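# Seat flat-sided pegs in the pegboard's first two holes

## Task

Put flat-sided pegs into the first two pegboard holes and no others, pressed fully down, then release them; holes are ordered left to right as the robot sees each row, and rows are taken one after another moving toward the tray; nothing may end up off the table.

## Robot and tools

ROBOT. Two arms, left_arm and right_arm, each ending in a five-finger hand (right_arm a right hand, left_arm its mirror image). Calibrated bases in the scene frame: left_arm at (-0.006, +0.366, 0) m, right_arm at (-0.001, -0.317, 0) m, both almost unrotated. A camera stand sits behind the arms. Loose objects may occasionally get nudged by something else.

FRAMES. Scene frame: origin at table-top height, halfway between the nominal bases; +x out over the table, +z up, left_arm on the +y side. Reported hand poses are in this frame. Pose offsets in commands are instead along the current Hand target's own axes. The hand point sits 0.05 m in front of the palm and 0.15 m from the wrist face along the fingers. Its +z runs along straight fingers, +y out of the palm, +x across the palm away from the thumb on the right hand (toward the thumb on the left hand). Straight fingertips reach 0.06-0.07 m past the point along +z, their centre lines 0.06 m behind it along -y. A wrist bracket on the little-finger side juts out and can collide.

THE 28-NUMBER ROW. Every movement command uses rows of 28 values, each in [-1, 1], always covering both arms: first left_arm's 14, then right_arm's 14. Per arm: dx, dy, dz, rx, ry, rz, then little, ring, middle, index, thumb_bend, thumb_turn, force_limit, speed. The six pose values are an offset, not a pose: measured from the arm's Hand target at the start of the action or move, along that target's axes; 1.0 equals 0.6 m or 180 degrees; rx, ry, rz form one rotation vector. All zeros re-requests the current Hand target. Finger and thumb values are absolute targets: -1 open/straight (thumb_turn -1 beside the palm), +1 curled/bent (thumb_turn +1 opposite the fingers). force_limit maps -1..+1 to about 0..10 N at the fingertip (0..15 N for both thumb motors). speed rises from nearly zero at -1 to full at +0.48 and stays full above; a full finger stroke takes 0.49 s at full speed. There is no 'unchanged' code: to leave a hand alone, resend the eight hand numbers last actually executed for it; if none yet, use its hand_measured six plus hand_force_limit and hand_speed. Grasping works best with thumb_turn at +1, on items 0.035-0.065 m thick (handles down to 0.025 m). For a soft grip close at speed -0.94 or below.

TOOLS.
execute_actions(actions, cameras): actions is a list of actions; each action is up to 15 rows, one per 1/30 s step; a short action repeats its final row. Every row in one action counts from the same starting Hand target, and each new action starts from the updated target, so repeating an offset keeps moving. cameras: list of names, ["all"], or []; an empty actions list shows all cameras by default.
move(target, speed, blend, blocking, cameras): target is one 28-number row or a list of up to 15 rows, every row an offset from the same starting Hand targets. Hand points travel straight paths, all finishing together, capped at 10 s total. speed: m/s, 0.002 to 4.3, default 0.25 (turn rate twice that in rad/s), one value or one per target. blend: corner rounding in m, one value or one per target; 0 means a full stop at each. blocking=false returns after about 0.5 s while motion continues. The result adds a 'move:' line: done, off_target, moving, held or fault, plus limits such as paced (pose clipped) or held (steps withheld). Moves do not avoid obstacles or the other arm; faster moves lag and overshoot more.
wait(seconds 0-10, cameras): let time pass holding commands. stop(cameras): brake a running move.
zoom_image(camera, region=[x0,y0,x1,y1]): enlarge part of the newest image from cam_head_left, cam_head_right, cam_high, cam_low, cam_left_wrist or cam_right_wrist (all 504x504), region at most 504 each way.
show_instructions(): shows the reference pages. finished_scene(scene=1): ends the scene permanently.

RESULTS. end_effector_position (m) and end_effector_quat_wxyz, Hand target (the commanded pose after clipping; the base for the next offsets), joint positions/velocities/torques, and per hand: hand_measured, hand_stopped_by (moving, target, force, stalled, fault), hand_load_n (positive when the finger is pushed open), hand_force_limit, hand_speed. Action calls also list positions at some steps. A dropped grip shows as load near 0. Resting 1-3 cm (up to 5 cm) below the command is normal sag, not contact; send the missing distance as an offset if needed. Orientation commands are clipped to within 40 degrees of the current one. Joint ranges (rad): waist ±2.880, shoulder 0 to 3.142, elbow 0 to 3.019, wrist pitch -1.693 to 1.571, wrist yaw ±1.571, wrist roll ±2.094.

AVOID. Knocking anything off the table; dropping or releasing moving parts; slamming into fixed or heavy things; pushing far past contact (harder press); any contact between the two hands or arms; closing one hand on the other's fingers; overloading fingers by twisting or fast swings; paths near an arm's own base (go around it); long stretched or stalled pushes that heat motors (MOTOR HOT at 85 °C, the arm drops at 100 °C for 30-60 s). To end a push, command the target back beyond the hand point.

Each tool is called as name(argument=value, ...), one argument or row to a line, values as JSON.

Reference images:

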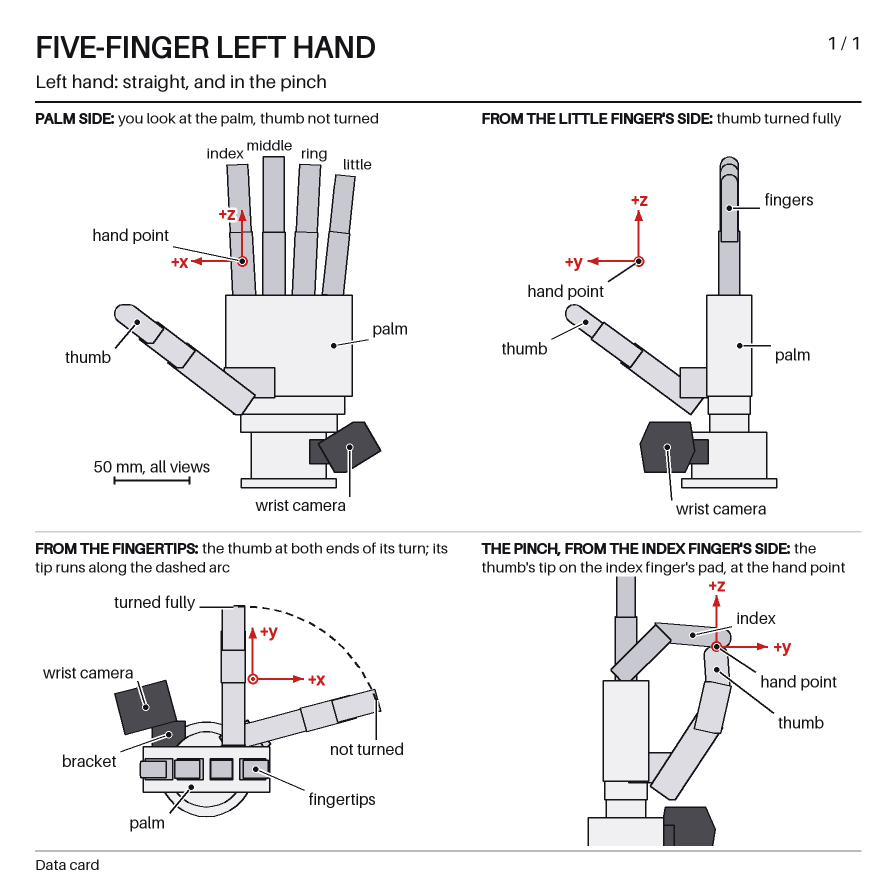

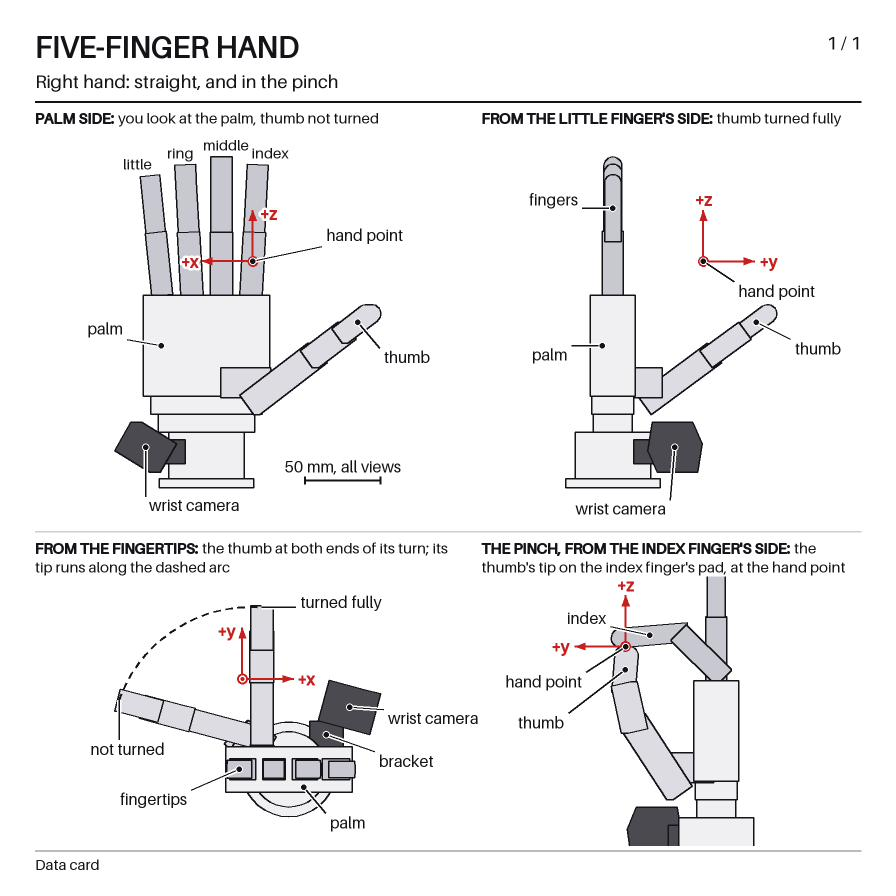

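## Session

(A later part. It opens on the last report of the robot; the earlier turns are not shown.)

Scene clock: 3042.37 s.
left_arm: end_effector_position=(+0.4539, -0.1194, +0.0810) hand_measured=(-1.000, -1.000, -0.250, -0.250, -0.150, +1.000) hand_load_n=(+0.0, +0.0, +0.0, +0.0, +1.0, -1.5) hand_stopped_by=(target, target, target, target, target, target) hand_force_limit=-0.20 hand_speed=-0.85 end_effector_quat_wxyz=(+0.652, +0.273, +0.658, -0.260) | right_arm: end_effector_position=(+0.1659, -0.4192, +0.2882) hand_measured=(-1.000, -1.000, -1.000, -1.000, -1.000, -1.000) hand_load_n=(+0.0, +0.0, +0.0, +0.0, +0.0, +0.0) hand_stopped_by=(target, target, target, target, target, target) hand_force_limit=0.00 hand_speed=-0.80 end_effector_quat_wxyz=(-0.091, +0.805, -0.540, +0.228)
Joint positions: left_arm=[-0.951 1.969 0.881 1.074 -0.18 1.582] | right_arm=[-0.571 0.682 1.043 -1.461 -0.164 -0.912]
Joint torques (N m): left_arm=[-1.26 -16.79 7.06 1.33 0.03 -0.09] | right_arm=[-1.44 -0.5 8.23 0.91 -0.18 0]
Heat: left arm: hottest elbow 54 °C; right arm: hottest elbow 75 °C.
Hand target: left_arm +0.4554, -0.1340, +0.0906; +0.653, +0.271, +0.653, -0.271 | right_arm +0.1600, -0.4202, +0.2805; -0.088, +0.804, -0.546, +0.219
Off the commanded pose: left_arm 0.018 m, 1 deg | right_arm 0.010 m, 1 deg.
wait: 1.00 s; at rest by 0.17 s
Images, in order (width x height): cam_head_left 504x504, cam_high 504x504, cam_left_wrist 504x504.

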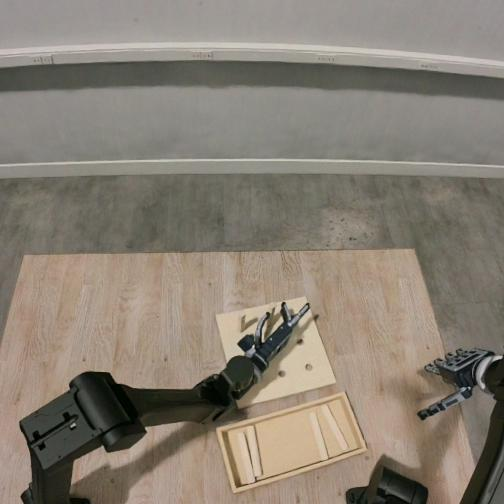

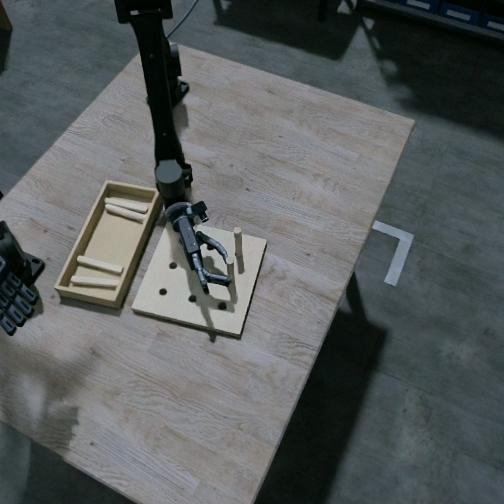

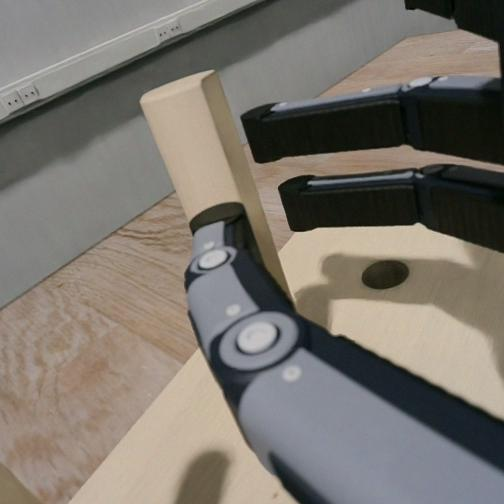

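move(
  target=[
    [0,-0.05,-0.02,0,0,0, -1, -1, -0.25, -0.25, -0.15, 1, -0.2, -0.85, 0,0,0,0,0,0, -1, -1, -1, -1, -1, -1, 0, -0.8],
    [0,-0.13,-0.03,0,0,0, -1, -1, -0.25, -0.25, -0.15, 1, -0.2, -0.85, 0,0,0,0,0,0, -1, -1, -1, -1, -1, -1, 0, -0.8],
    [-0.25,-0.13,-0.03,0,0,0, -1, -1, -0.25, -0.25, -0.15, 1, -0.2, -0.85, 0,0,0,0,0,0, -1, -1, -1, -1, -1, -1, 0, -0.8],
  ],
  speed=[0.05,0.1,0.2],
  blend=[0.005,0,0],
  cameras=["cam_left_wrist", "cam_high", "cam_head_left", "cam_head_right"],
)

zoom_image(
  camera="cam_high",
  region=[200, 220, 260, 280],
)

zoom_image(
  camera="cam_head_left",
  region=[225, 285, 295, 345],
)

Scene clock: 3064.10 s.
left_arm: end_effector_position=(+0.3853, -0.1628, +0.2146) hand_measured=(-1.000, -1.000, -0.250, -0.250, -0.150, +1.000) hand_load_n=(+0.0, +0.0, +0.0, +0.0, +0.0, +0.5) hand_stopped_by=(target, target, target, target, target, target) hand_force_limit=-0.20 hand_speed=-0.85 end_effector_quat_wxyz=(+0.644, +0.282, +0.663, -0.257) | right_arm: end_effector_position=(+0.1659, -0.4192, +0.2882) hand_measured=(-1.000, -1.000, -1.000, -1.000, -1.000, -1.000) hand_load_n=(+0.0, +0.0, +0.0, +0.0, +0.0, +0.0) hand_stopped_by=(target, target, target, target, target, target) hand_force_limit=0.00 hand_speed=-0.80 end_effector_quat_wxyz=(-0.091, +0.805, -0.540, +0.228)
Joint positions: left_arm=[-1.116 1.652 0.947 0.662 -0.336 1.58] | right_arm=[-0.571 0.682 1.043 -1.461 -0.164 -0.912]
Joint torques (N m): left_arm=[-0.97 -15.5 10.28 1.76 -0.22 -0.07] | right_arm=[-1.32 -0.5 8.24 0.92 -0.18 0]
Heat: left arm: hottest elbow 54 °C; right arm: hottest elbow 72 °C.
Hand target: left_arm +0.3874, -0.1766, +0.2406; +0.653, +0.271, +0.653, -0.271 | right_arm +0.1600, -0.4202, +0.2805; -0.088, +0.804, -0.546, +0.219
Off the commanded pose: left_arm 0.029 m, 3 deg | right_arm 0.010 m, 1 deg.
move: off_target (left_arm)
Images, in order (width x height): cam_head_left 504x504, cam_head_right 504x504, cam_high 504x504, cam_left_wrist 504x504.

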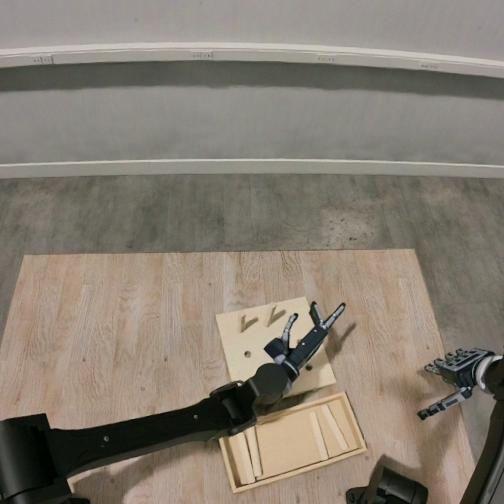

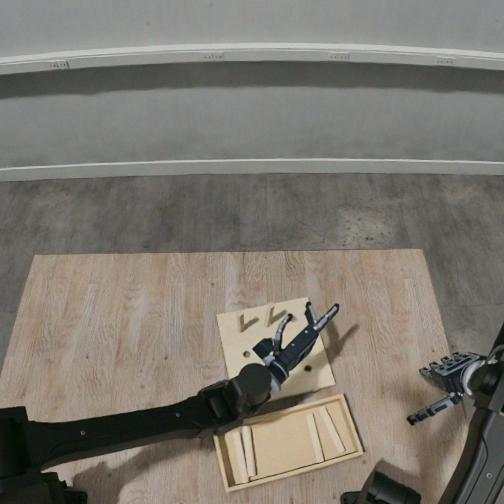

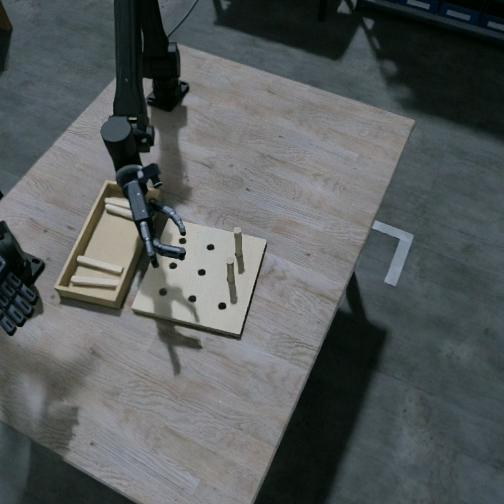

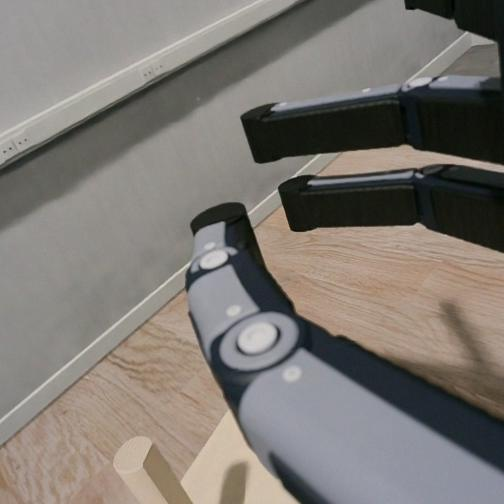

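Scaled by 8.400 from the camera's 504x504 image, which has a finer 720x720 frame.

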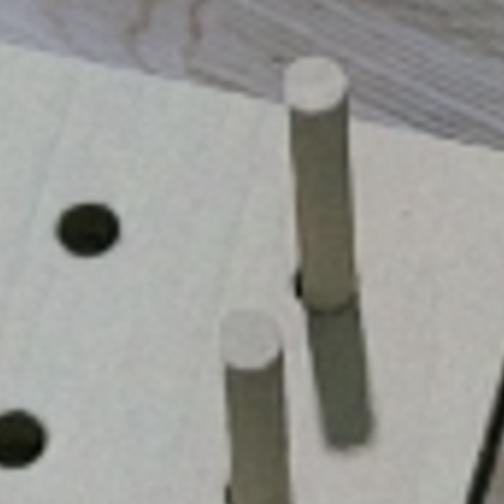

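Scaled by 7.200 from the camera's 504x504 image, which has a finer 720x720 frame.

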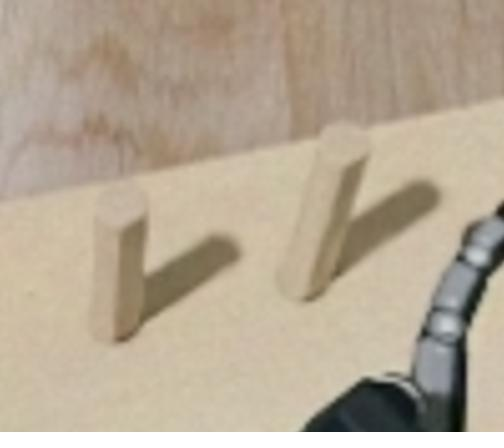

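zoom_image(
  camera="cam_high",
  region=[205, 225, 265, 305],
)

zoom_image(
  camera="cam_head_right",
  region=[225, 285, 295, 345],
)

Scaled by 6.300 from the camera's 504x504 image, which has a finer 720x720 frame.

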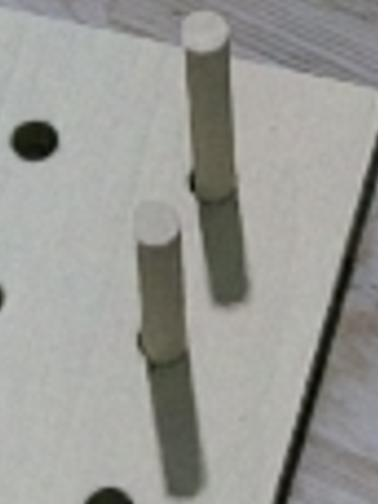

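Scaled by 7.200 from the camera's 504x504 image, which has a finer 720x720 frame.

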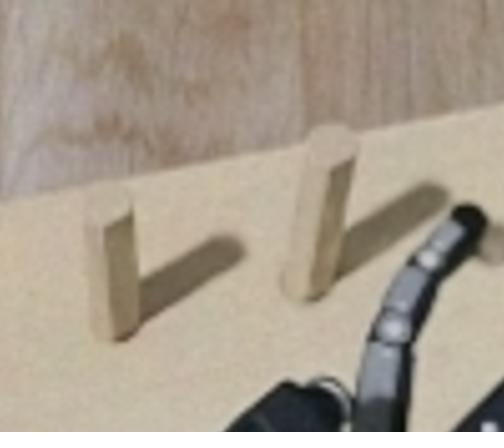

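move(
  target=[
    [-0.0833,0.4242,-0.5185,0,0,0, -1, -1, -0.25, -0.25, -0.15, 1, -0.2, -0.85, -0.1588,-0.3747,0.0772,0.19,-0.0886,-0.0068, -1, -1, -1, -1, -1, -1, 0, -0.8],
    [-0.0833,0.4242,-0.5185,0,0,0, -1, -1, -0.25, -0.25, -0.15, 1, -0.2, -0.85, -0.4885,-0.6386,0.2931,0.3813,-0.1771,-0.0136, -1, -1, -1, -1, -1, -1, 0, -0.8],
  ],
  speed=[0.25,0.2],
  blend=[0.03,0],
  cameras=["cam_right_wrist", "cam_high", "cam_head_left", "cam_head_right","cam_left_wrist"],
)

Scene clock: 3176.70 s.
left_arm: end_effector_position=(+0.3452, +0.2199, +0.2826) hand_measured=(-1.000, -1.000, -0.250, -0.250, -0.150, +1.000) hand_load_n=(+0.0, +0.0, +0.0, +0.0, +0.0, +0.0) hand_stopped_by=(target, target, target, target, target, target) hand_force_limit=-0.20 hand_speed=-0.85 end_effector_quat_wxyz=(+0.650, +0.276, +0.654, -0.272) | right_arm: end_effector_position=(+0.4725, -0.0279, +0.1981) hand_measured=(-1.000, -1.000, -1.000, -1.000, -1.000, -1.000) hand_load_n=(+0.0, +0.0, +0.0, +0.0, +0.0, +0.0) hand_stopped_by=(target, target, target, target, target, target) hand_force_limit=0.00 hand_speed=-0.80 end_effector_quat_wxyz=(+0.650, -0.653, +0.272, -0.278)
Joint positions: left_arm=[-0.278 0.529 0.358 0.163 0.514 1.577] | right_arm=[0.348 1.394 0.659 0.734 -0.417 -0.01]
Joint torques (N m): left_arm=[0.79 -0.5 9.77 1.66 0.06 -0.04] | right_arm=[1.38 -6.83 8.69 2.61 0.03 0.24]
Heat: left arm: hottest elbow 61 °C; right arm: hottest elbow 66 °C.
Hand target: left_arm +0.3476, +0.2235, +0.2908; +0.653, +0.271, +0.653, -0.271 | right_arm +0.4697, -0.0197, +0.1949; +0.653, -0.653, +0.270, -0.270
Off the commanded pose: left_arm 0.009 m, 1 deg | right_arm 0.009 m, 1 deg.
move: done
Images, in order (width x height): cam_head_left 504x504, cam_head_right 504x504, cam_high 504x504, cam_left_wrist 504x504, cam_right_wrist 504x504.

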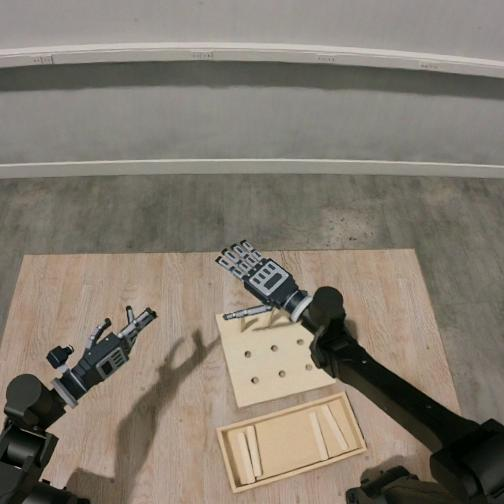

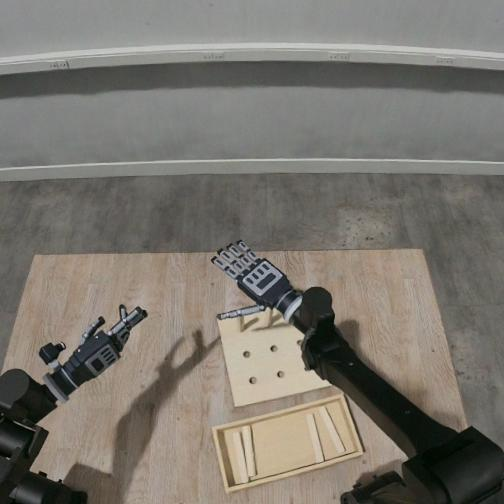

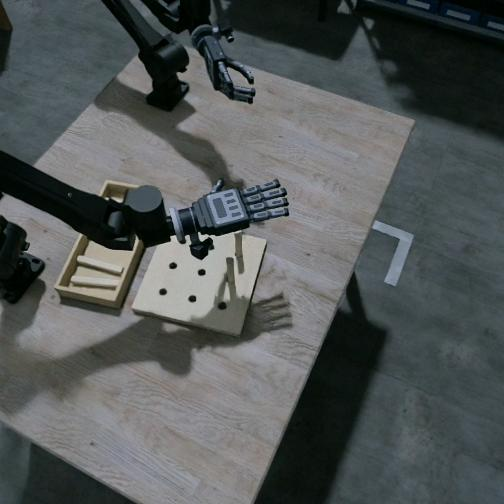

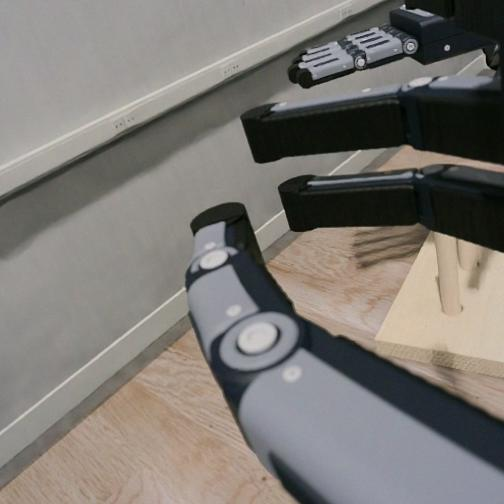

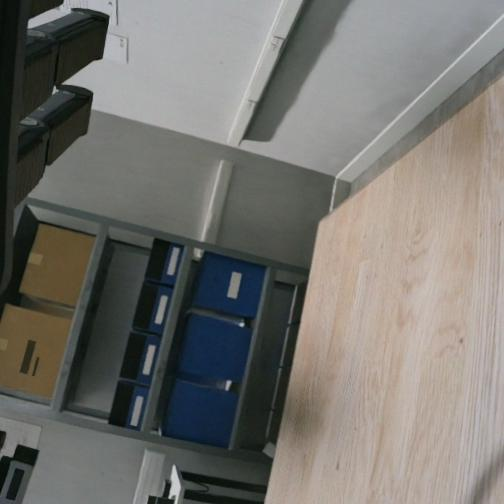

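move(
  target=[0,0,0,0,0,0, -1, -1, -0.25, -0.25, -0.15, 1, -0.2, -0.85, 0,0.0667,0,0,0,0, -1, -1, -1, -1, -1, -1, 0, -0.8],
  speed=0.1,
  cameras=["cam_right_wrist", "cam_high", "cam_head_left","cam_left_wrist"],
)

Scene clock: 3196.53 s.
left_arm: end_effector_position=(+0.3452, +0.2199, +0.2826) hand_measured=(-1.000, -1.000, -0.250, -0.250, -0.150, +1.000) hand_load_n=(+0.0, +0.0, +0.0, +0.0, +0.0, +0.0) hand_stopped_by=(target, target, target, target, target, target) hand_force_limit=-0.20 hand_speed=-0.85 end_effector_quat_wxyz=(+0.650, +0.276, +0.654, -0.272) | right_arm: end_effector_position=(+0.4772, -0.0261, +0.1638) hand_measured=(-1.000, -1.000, -1.000, -1.000, -1.000, -1.000) hand_load_n=(+0.0, +0.0, +0.0, +0.0, +0.0, -0.5) hand_stopped_by=(target, target, target, target, target, target) hand_force_limit=0.00 hand_speed=-0.80 end_effector_quat_wxyz=(+0.653, -0.650, +0.269, -0.280)
Joint positions: left_arm=[-0.278 0.529 0.358 0.163 0.514 1.577] | right_arm=[0.348 1.499 0.633 0.877 -0.417 -0.009]
Joint torques (N m): left_arm=[0.79 -0.38 9.76 1.65 0.07 -0.04] | right_arm=[1.32 -7.53 6.83 2.55 0.02 0.2]
Heat: left arm: hottest elbow 61 °C; right arm: hottest elbow 64 °C.
Hand target: left_arm +0.3476, +0.2235, +0.2908; +0.653, +0.271, +0.653, -0.271 | right_arm +0.4697, -0.0197, +0.1548; +0.653, -0.653, +0.271, -0.270
Off the commanded pose: left_arm 0.009 m, 1 deg | right_arm 0.013 m, 1 deg.
move: off_target (right_arm)
Images, in order (width x height): cam_head_left 504x504, cam_high 504x504, cam_left_wrist 504x504, cam_right_wrist 504x504.

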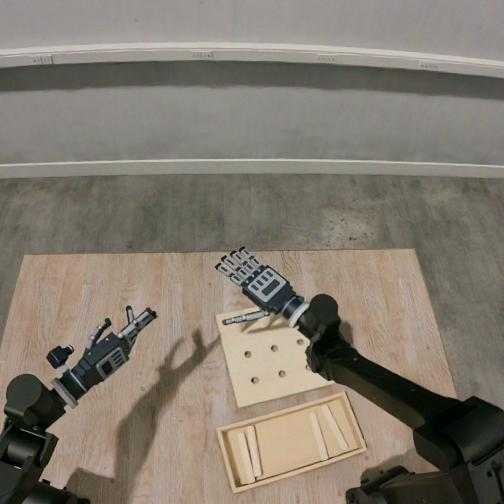

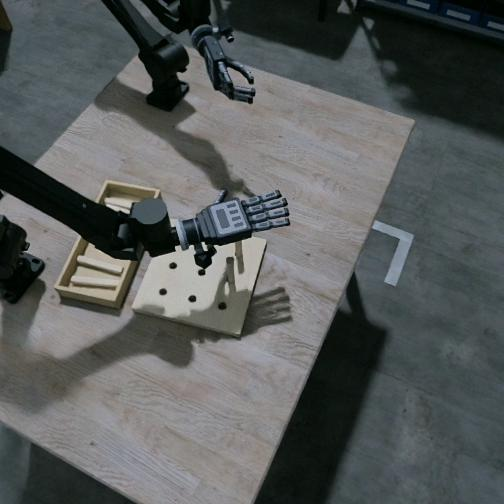

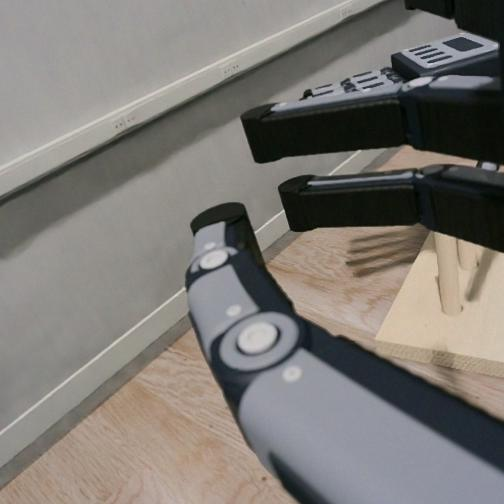

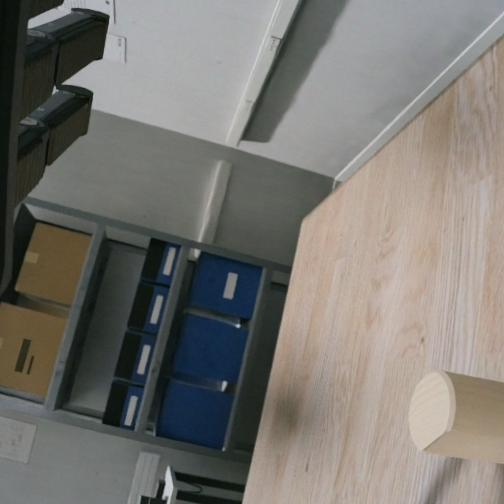

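move(
  target=[
    [0,0,0,0,0,0, -1, -1, -0.25, -0.25, -0.15, 1, -0.2, -0.85, 0.0133,0,-0.0417,0,0,0, -1, -1, -1, -1, -1, -1, 0, -0.8],
    [0,0,0,0,0,0, -1, -1, -0.25, -0.25, -0.15, 1, -0.2, -0.85, 0.0133,0.0417,-0.0417,0,0,0, -1, -1, -1, -1, -1, -1, 0, -0.8],
  ],
  speed=0.08,
  cameras=["cam_right_wrist", "cam_high", "cam_head_left","cam_left_wrist"],
)

Scene clock: 3220.30 s.
left_arm: end_effector_position=(+0.3452, +0.2199, +0.2826) hand_measured=(-1.000, -1.000, -0.250, -0.250, -0.150, +1.000) hand_load_n=(+0.0, +0.0, +0.0, +0.0, +0.0, +0.0) hand_stopped_by=(target, target, target, target, target, target) hand_force_limit=-0.20 hand_speed=-0.85 end_effector_quat_wxyz=(+0.650, +0.276, +0.654, -0.272) | right_arm: end_effector_position=(+0.4571, -0.0348, +0.1377) hand_measured=(-1.000, -1.000, -1.000, -1.000, -1.000, -1.000) hand_load_n=(+0.0, +0.0, +0.0, +0.0, +0.0, +0.0) hand_stopped_by=(target, target, target, target, target, target) hand_force_limit=0.00 hand_speed=-0.80 end_effector_quat_wxyz=(+0.656, -0.654, +0.260, -0.271)
Joint positions: left_arm=[-0.278 0.529 0.358 0.163 0.514 1.577] | right_arm=[0.333 1.534 0.562 0.981 -0.46 -0.009]
Joint torques (N m): left_arm=[0.79 -0.38 9.76 1.63 0.06 -0.04] | right_arm=[-1.2 -7.3 6.13 2.5 -0.11 0.2]
Heat: left arm: hottest elbow 62 °C; right arm: hottest elbow 63 °C.
Hand target: left_arm +0.3476, +0.2235, +0.2908; +0.653, +0.271, +0.653, -0.271 | right_arm +0.4577, -0.0431, +0.1298; +0.653, -0.653, +0.270, -0.270
Off the commanded pose: left_arm 0.009 m, 1 deg | right_arm 0.011 m, 1 deg.
move: off_target (right_arm)
Images, in order (width x height): cam_head_left 504x504, cam_high 504x504, cam_left_wrist 504x504, cam_right_wrist 504x504.

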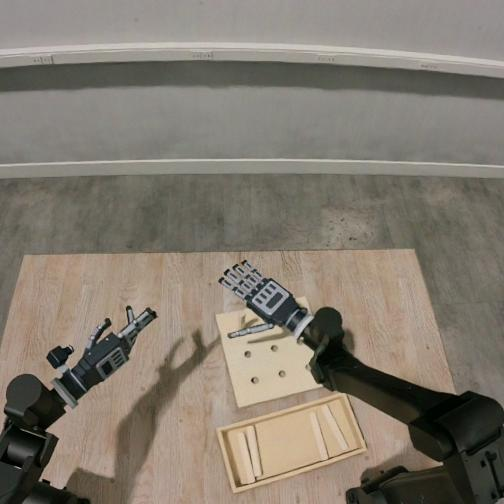

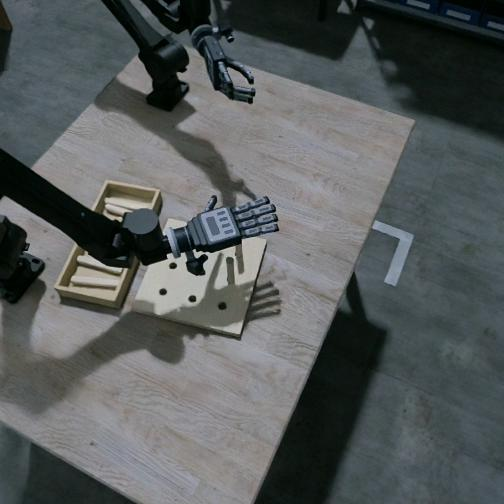

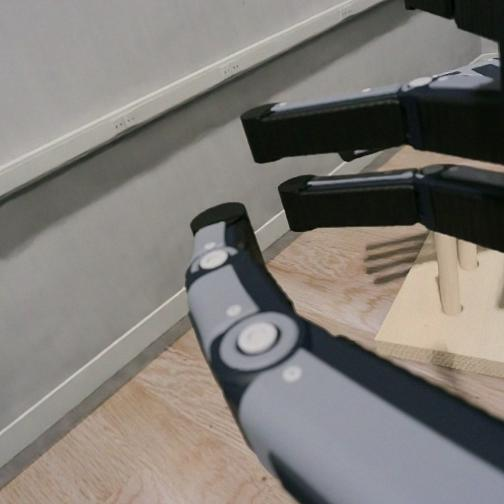

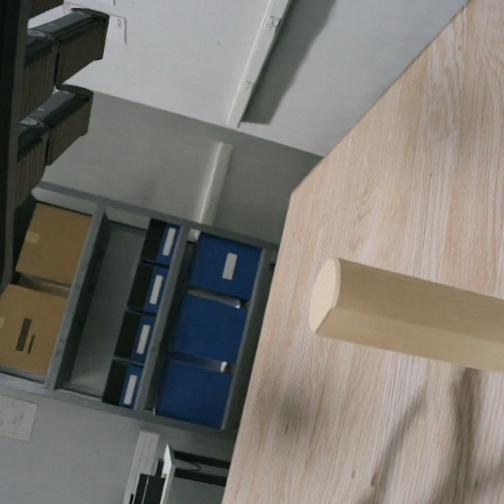

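move(
  target=[
    [0,0,0,0,0,0, -1, -1, -0.25, -0.25, -0.15, 1, -0.2, -0.85, 0.022,0,0.0,0,0,0, -1, -1, -1, -1, -1, -1, 0, -0.8],
    [0,0,0,0,0,0, -1, -1, -0.25, -0.25, -0.15, 1, -0.2, -0.85, 0.022,0.0667,0,0,0,0, -1, -1, -1, -1, -1, -1, 0, -0.8],
  ],
  speed=0.06,
  cameras=["cam_right_wrist", "cam_high", "cam_head_left","cam_left_wrist"],
)

zoom_image(
  camera="cam_high",
  region=[160, 180, 290, 310],
)

Scene clock: 3242.70 s.
left_arm: end_effector_position=(+0.3452, +0.2199, +0.2826) hand_measured=(-1.000, -1.000, -0.250, -0.250, -0.150, +1.000) hand_load_n=(+0.0, +0.0, +0.0, +0.0, +0.0, +0.0) hand_stopped_by=(target, target, target, target, target, target) hand_force_limit=-0.20 hand_speed=-0.85 end_effector_quat_wxyz=(+0.650, +0.276, +0.654, -0.272) | right_arm: end_effector_position=(+0.4673, -0.0438, +0.0982) hand_measured=(-1.000, -1.000, -1.000, -1.000, -1.000, -1.000) hand_load_n=(+0.0, +0.0, +0.0, +0.0, +0.0, -0.5) hand_stopped_by=(target, target, target, target, target, target) hand_force_limit=0.00 hand_speed=-0.80 end_effector_quat_wxyz=(+0.657, -0.654, +0.259, -0.272)
Joint positions: left_arm=[-0.278 0.529 0.358 0.163 0.514 1.577] | right_arm=[0.301 1.68 0.562 1.129 -0.492 -0.009]
Joint torques (N m): left_arm=[0.79 -0.38 9.76 1.66 0.07 -0.04] | right_arm=[-1.32 -7.94 5.03 2.5 -0.1 0.2]
Heat: left arm: hottest elbow 62 °C; right arm: hottest elbow 61 °C.
Hand target: left_arm +0.3476, +0.2235, +0.2908; +0.653, +0.271, +0.653, -0.271 | right_arm +0.4670, -0.0522, +0.0899; +0.654, -0.653, +0.270, -0.270
Off the commanded pose: left_arm 0.009 m, 1 deg | right_arm 0.012 m, 1 deg.
move: off_target (right_arm)
Images, in order (width x height): cam_head_left 504x504, cam_high 504x504, cam_left_wrist 504x504, cam_right_wrist 504x504.

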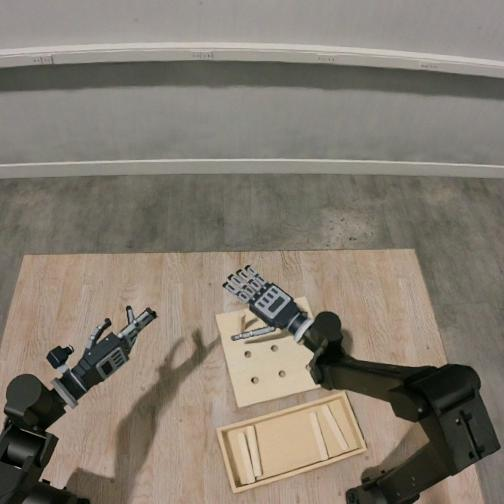

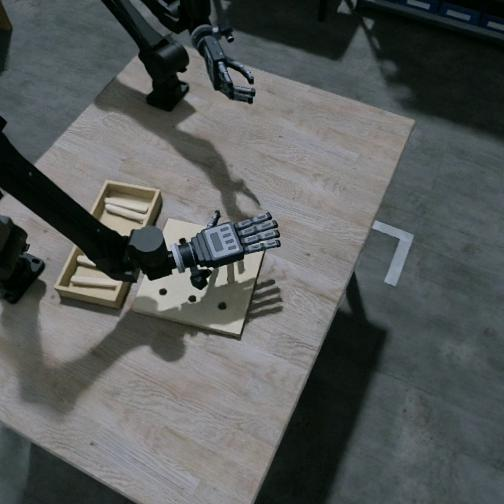

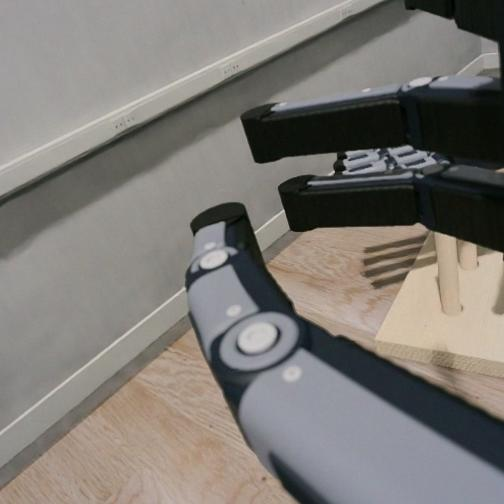

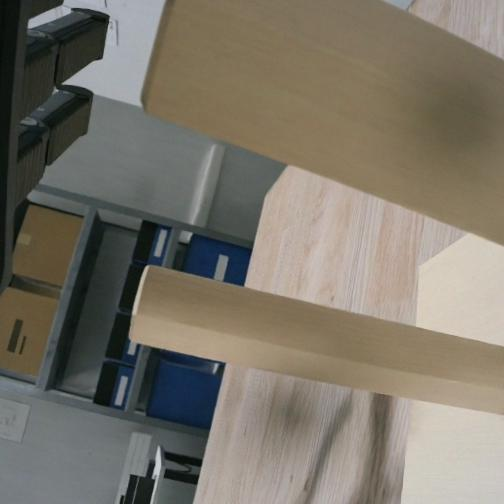

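Scaled by 3.877 from the camera's 504x504 image, which has a finer 720x720 frame.

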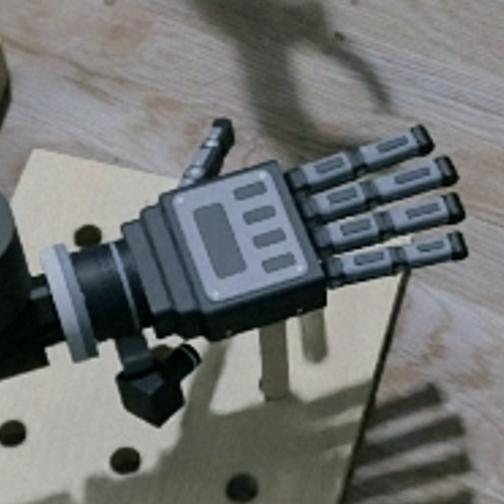

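move(
  target=[
    [0,0,0,0,0,0, -1, -1, -0.25, -0.25, -0.15, 1, -0.2, -0.85, 0.003,0.045,0,0,0,0, -1, -1, -1, -1, -1, -1, 0, -0.8],
  ],
  speed=0.04,
  cameras=["cam_right_wrist", "cam_high", "cam_head_left","cam_left_wrist"],
)

zoom_image(
  camera="cam_high",
  region=[160, 180, 290, 310],
)

Scene clock: 3257.70 s.
left_arm: end_effector_position=(+0.3452, +0.2199, +0.2826) hand_measured=(-1.000, -1.000, -0.250, -0.250, -0.150, +1.000) hand_load_n=(+0.0, +0.0, +0.0, +0.0, +0.0, +0.0) hand_stopped_by=(target, target, target, target, target, target) hand_force_limit=-0.20 hand_speed=-0.85 end_effector_quat_wxyz=(+0.650, +0.276, +0.654, -0.272) | right_arm: end_effector_position=(+0.4690, -0.0439, +0.0749) hand_measured=(-1.000, -1.000, -1.000, -1.000, -1.000, -1.000) hand_load_n=(+0.0, +0.0, +0.0, +0.0, +0.0, +0.0) hand_stopped_by=(target, target, target, target, target, target) hand_force_limit=0.00 hand_speed=-0.80 end_effector_quat_wxyz=(+0.659, -0.652, +0.256, -0.274)
Joint positions: left_arm=[-0.278 0.529 0.358 0.163 0.514 1.577] | right_arm=[0.298 1.773 0.562 1.232 -0.496 -0.009]
Joint torques (N m): left_arm=[0.85 -0.38 9.77 1.66 0.07 -0.04] | right_arm=[-1.44 -8 4.3 2.25 -0.1 0.2]
Heat: left arm: hottest elbow 62 °C; right arm: hottest elbow 60 °C.
Hand target: left_arm +0.3476, +0.2235, +0.2908; +0.653, +0.271, +0.653, -0.271 | right_arm +0.4683, -0.0536, +0.0628; +0.653, -0.653, +0.270, -0.270
Off the commanded pose: left_arm 0.009 m, 1 deg | right_arm 0.015 m, 2 deg.
move: off_target (right_arm)
Images, in order (width x height): cam_head_left 504x504, cam_high 504x504, cam_left_wrist 504x504, cam_right_wrist 504x504.

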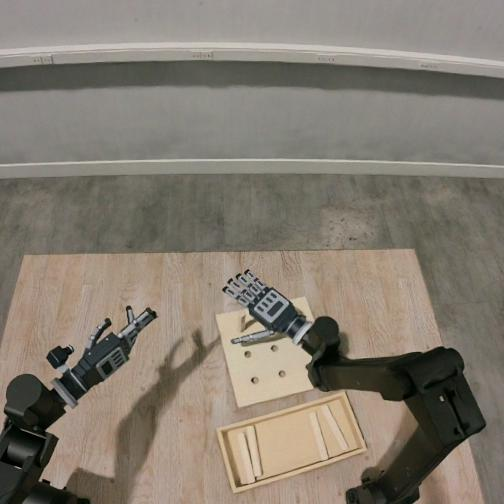

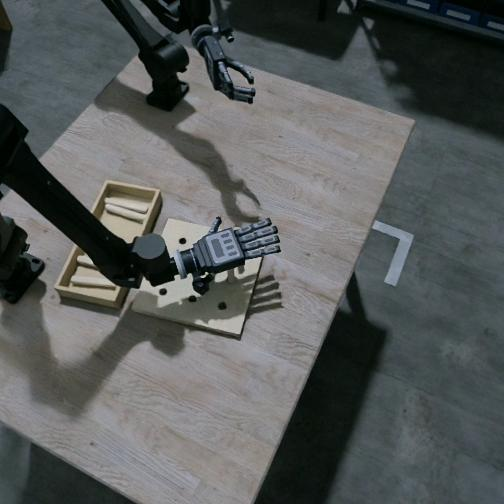

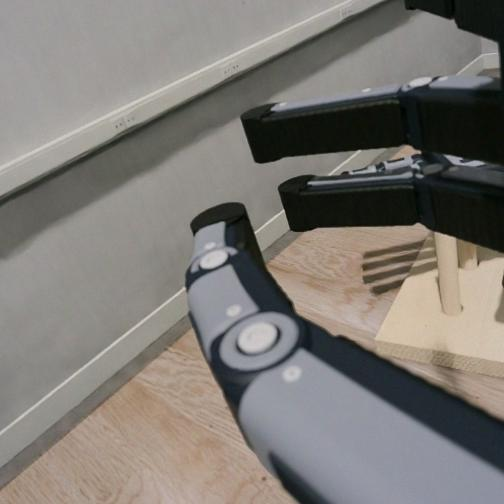

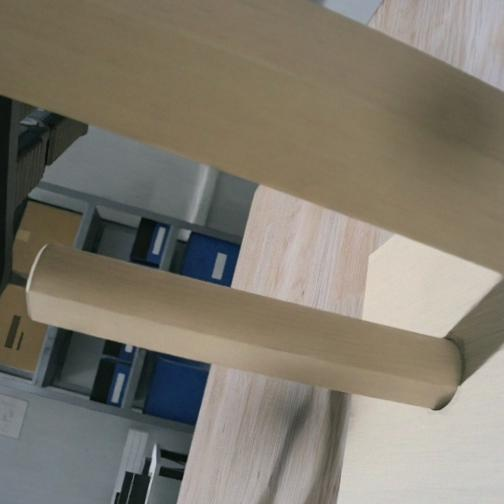

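Scaled by 3.877 from the camera's 504x504 image, which has a finer 720x720 frame.

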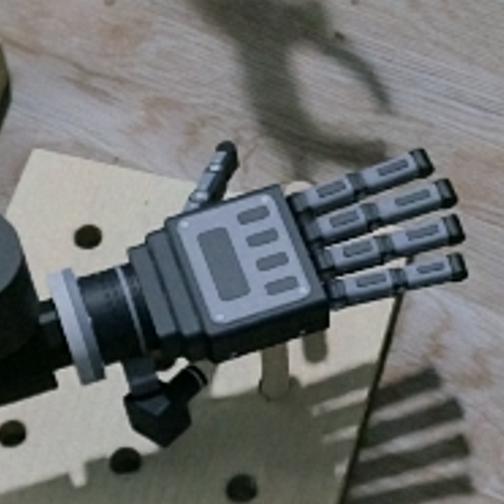

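zoom_image(
  camera="cam_high",
  region=[205, 215, 265, 275],
)

zoom_image(
  camera="cam_head_left",
  region=[220, 270, 300, 350],
)

Scaled by 8.400 from the camera's 504x504 image, which has a finer 720x720 frame.

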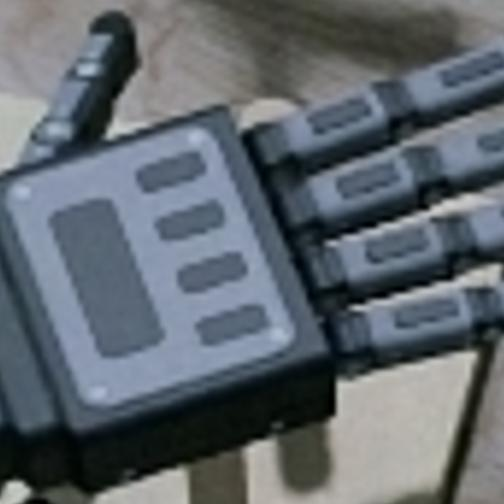

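Scaled by 6.300 from the camera's 504x504 image, which has a finer 720x720 frame.

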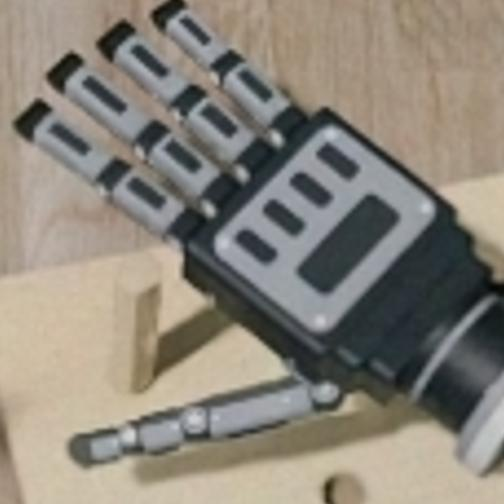

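move(
  target=[
    [0,0,0,0,0,0, -1, -1, -0.25, -0.25, -0.15, 1, -0.2, -0.85, 0,-0.05,0,0,0,0, -1, -1, -1, -1, -1, -1, 0, -0.8],
    [0,0,0,0,0,0, -1, -1, -0.25, -0.25, -0.15, 1, -0.2, -0.85, -0.043,-0.05,0.043,0,0,0, -1, -1, -1, -1, -1, -1, 0, -0.8],
  ],
  speed=0.06,
  cameras=["cam_right_wrist", "cam_high", "cam_head_left"],
)

zoom_image(
  camera="cam_high",
  region=[205, 215, 265, 275],
)

zoom_image(
  camera="cam_head_left",
  region=[220, 270, 300, 350],
)

Scene clock: 3295.97 s.
left_arm: end_effector_position=(+0.3452, +0.2199, +0.2826) hand_measured=(-1.000, -1.000, -0.250, -0.250, -0.150, +1.000) hand_load_n=(+0.0, +0.0, +0.0, +0.0, +0.0, +0.0) hand_stopped_by=(target, target, target, target, target, target) hand_force_limit=-0.20 hand_speed=-0.85 end_effector_quat_wxyz=(+0.650, +0.276, +0.654, -0.272) | right_arm: end_effector_position=(+0.4641, -0.0275, +0.0911) hand_measured=(-1.000, -1.000, -1.000, -1.000, -1.000, -1.000) hand_load_n=(+0.0, +0.0, +0.0, +0.0, +0.0, -0.5) hand_stopped_by=(target, target, target, target, target, target) hand_force_limit=0.00 hand_speed=-0.80 end_effector_quat_wxyz=(+0.649, -0.654, +0.273, -0.276)
Joint positions: left_arm=[-0.278 0.529 0.358 0.163 0.514 1.577] | right_arm=[0.357 1.692 0.562 1.125 -0.409 -0.008]
Joint torques (N m): left_arm=[0.79 -0.44 9.77 1.65 0.07 -0.04] | right_arm=[1.2 -8.12 7.83 1.69 0.02 0.19]
Heat: left arm: hottest elbow 63 °C; right arm: hottest elbow 58 °C.
Hand target: left_arm +0.3476, +0.2235, +0.2908; +0.653, +0.271, +0.653, -0.271 | right_arm +0.4683, -0.0172, +0.0929; +0.653, -0.653, +0.270, -0.270
Off the commanded pose: left_arm 0.009 m, 1 deg | right_arm 0.011 m, 1 deg.
move: off_target (right_arm)
Images, in order (width x height): cam_head_left 504x504, cam_high 504x504, cam_right_wrist 504x504.

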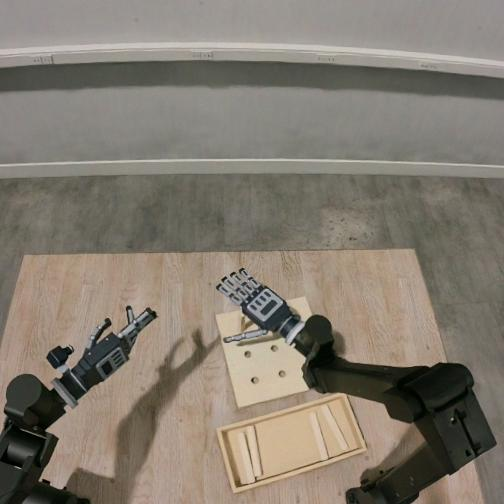

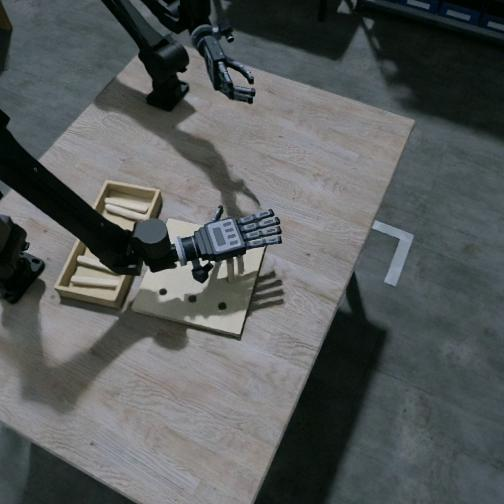

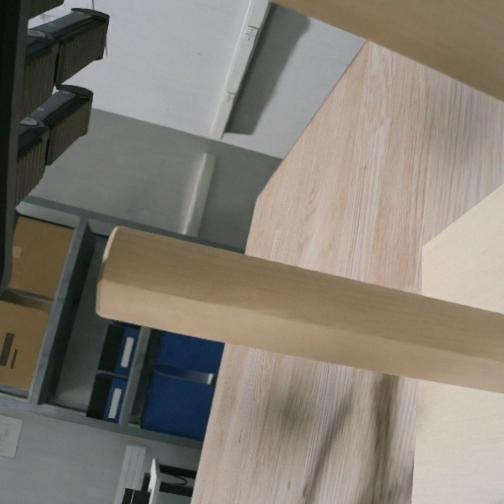

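Scaled by 8.400 from the camera's 504x504 image, which has a finer 720x720 frame.

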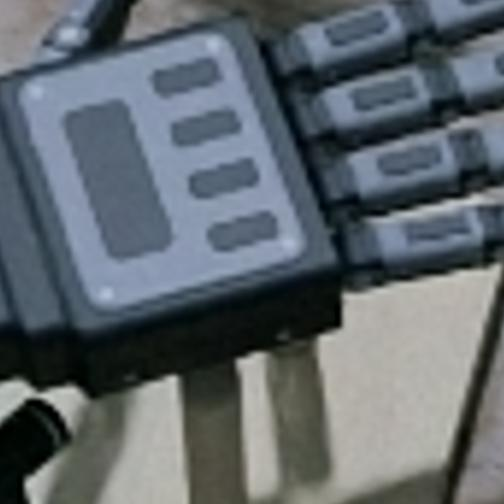

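Scaled by 6.300 from the camera's 504x504 image, which has a finer 720x720 frame.

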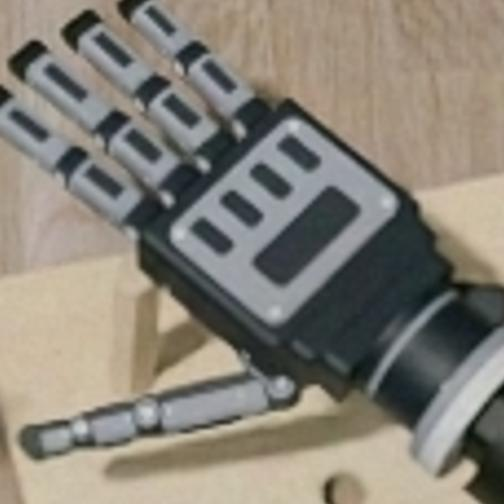

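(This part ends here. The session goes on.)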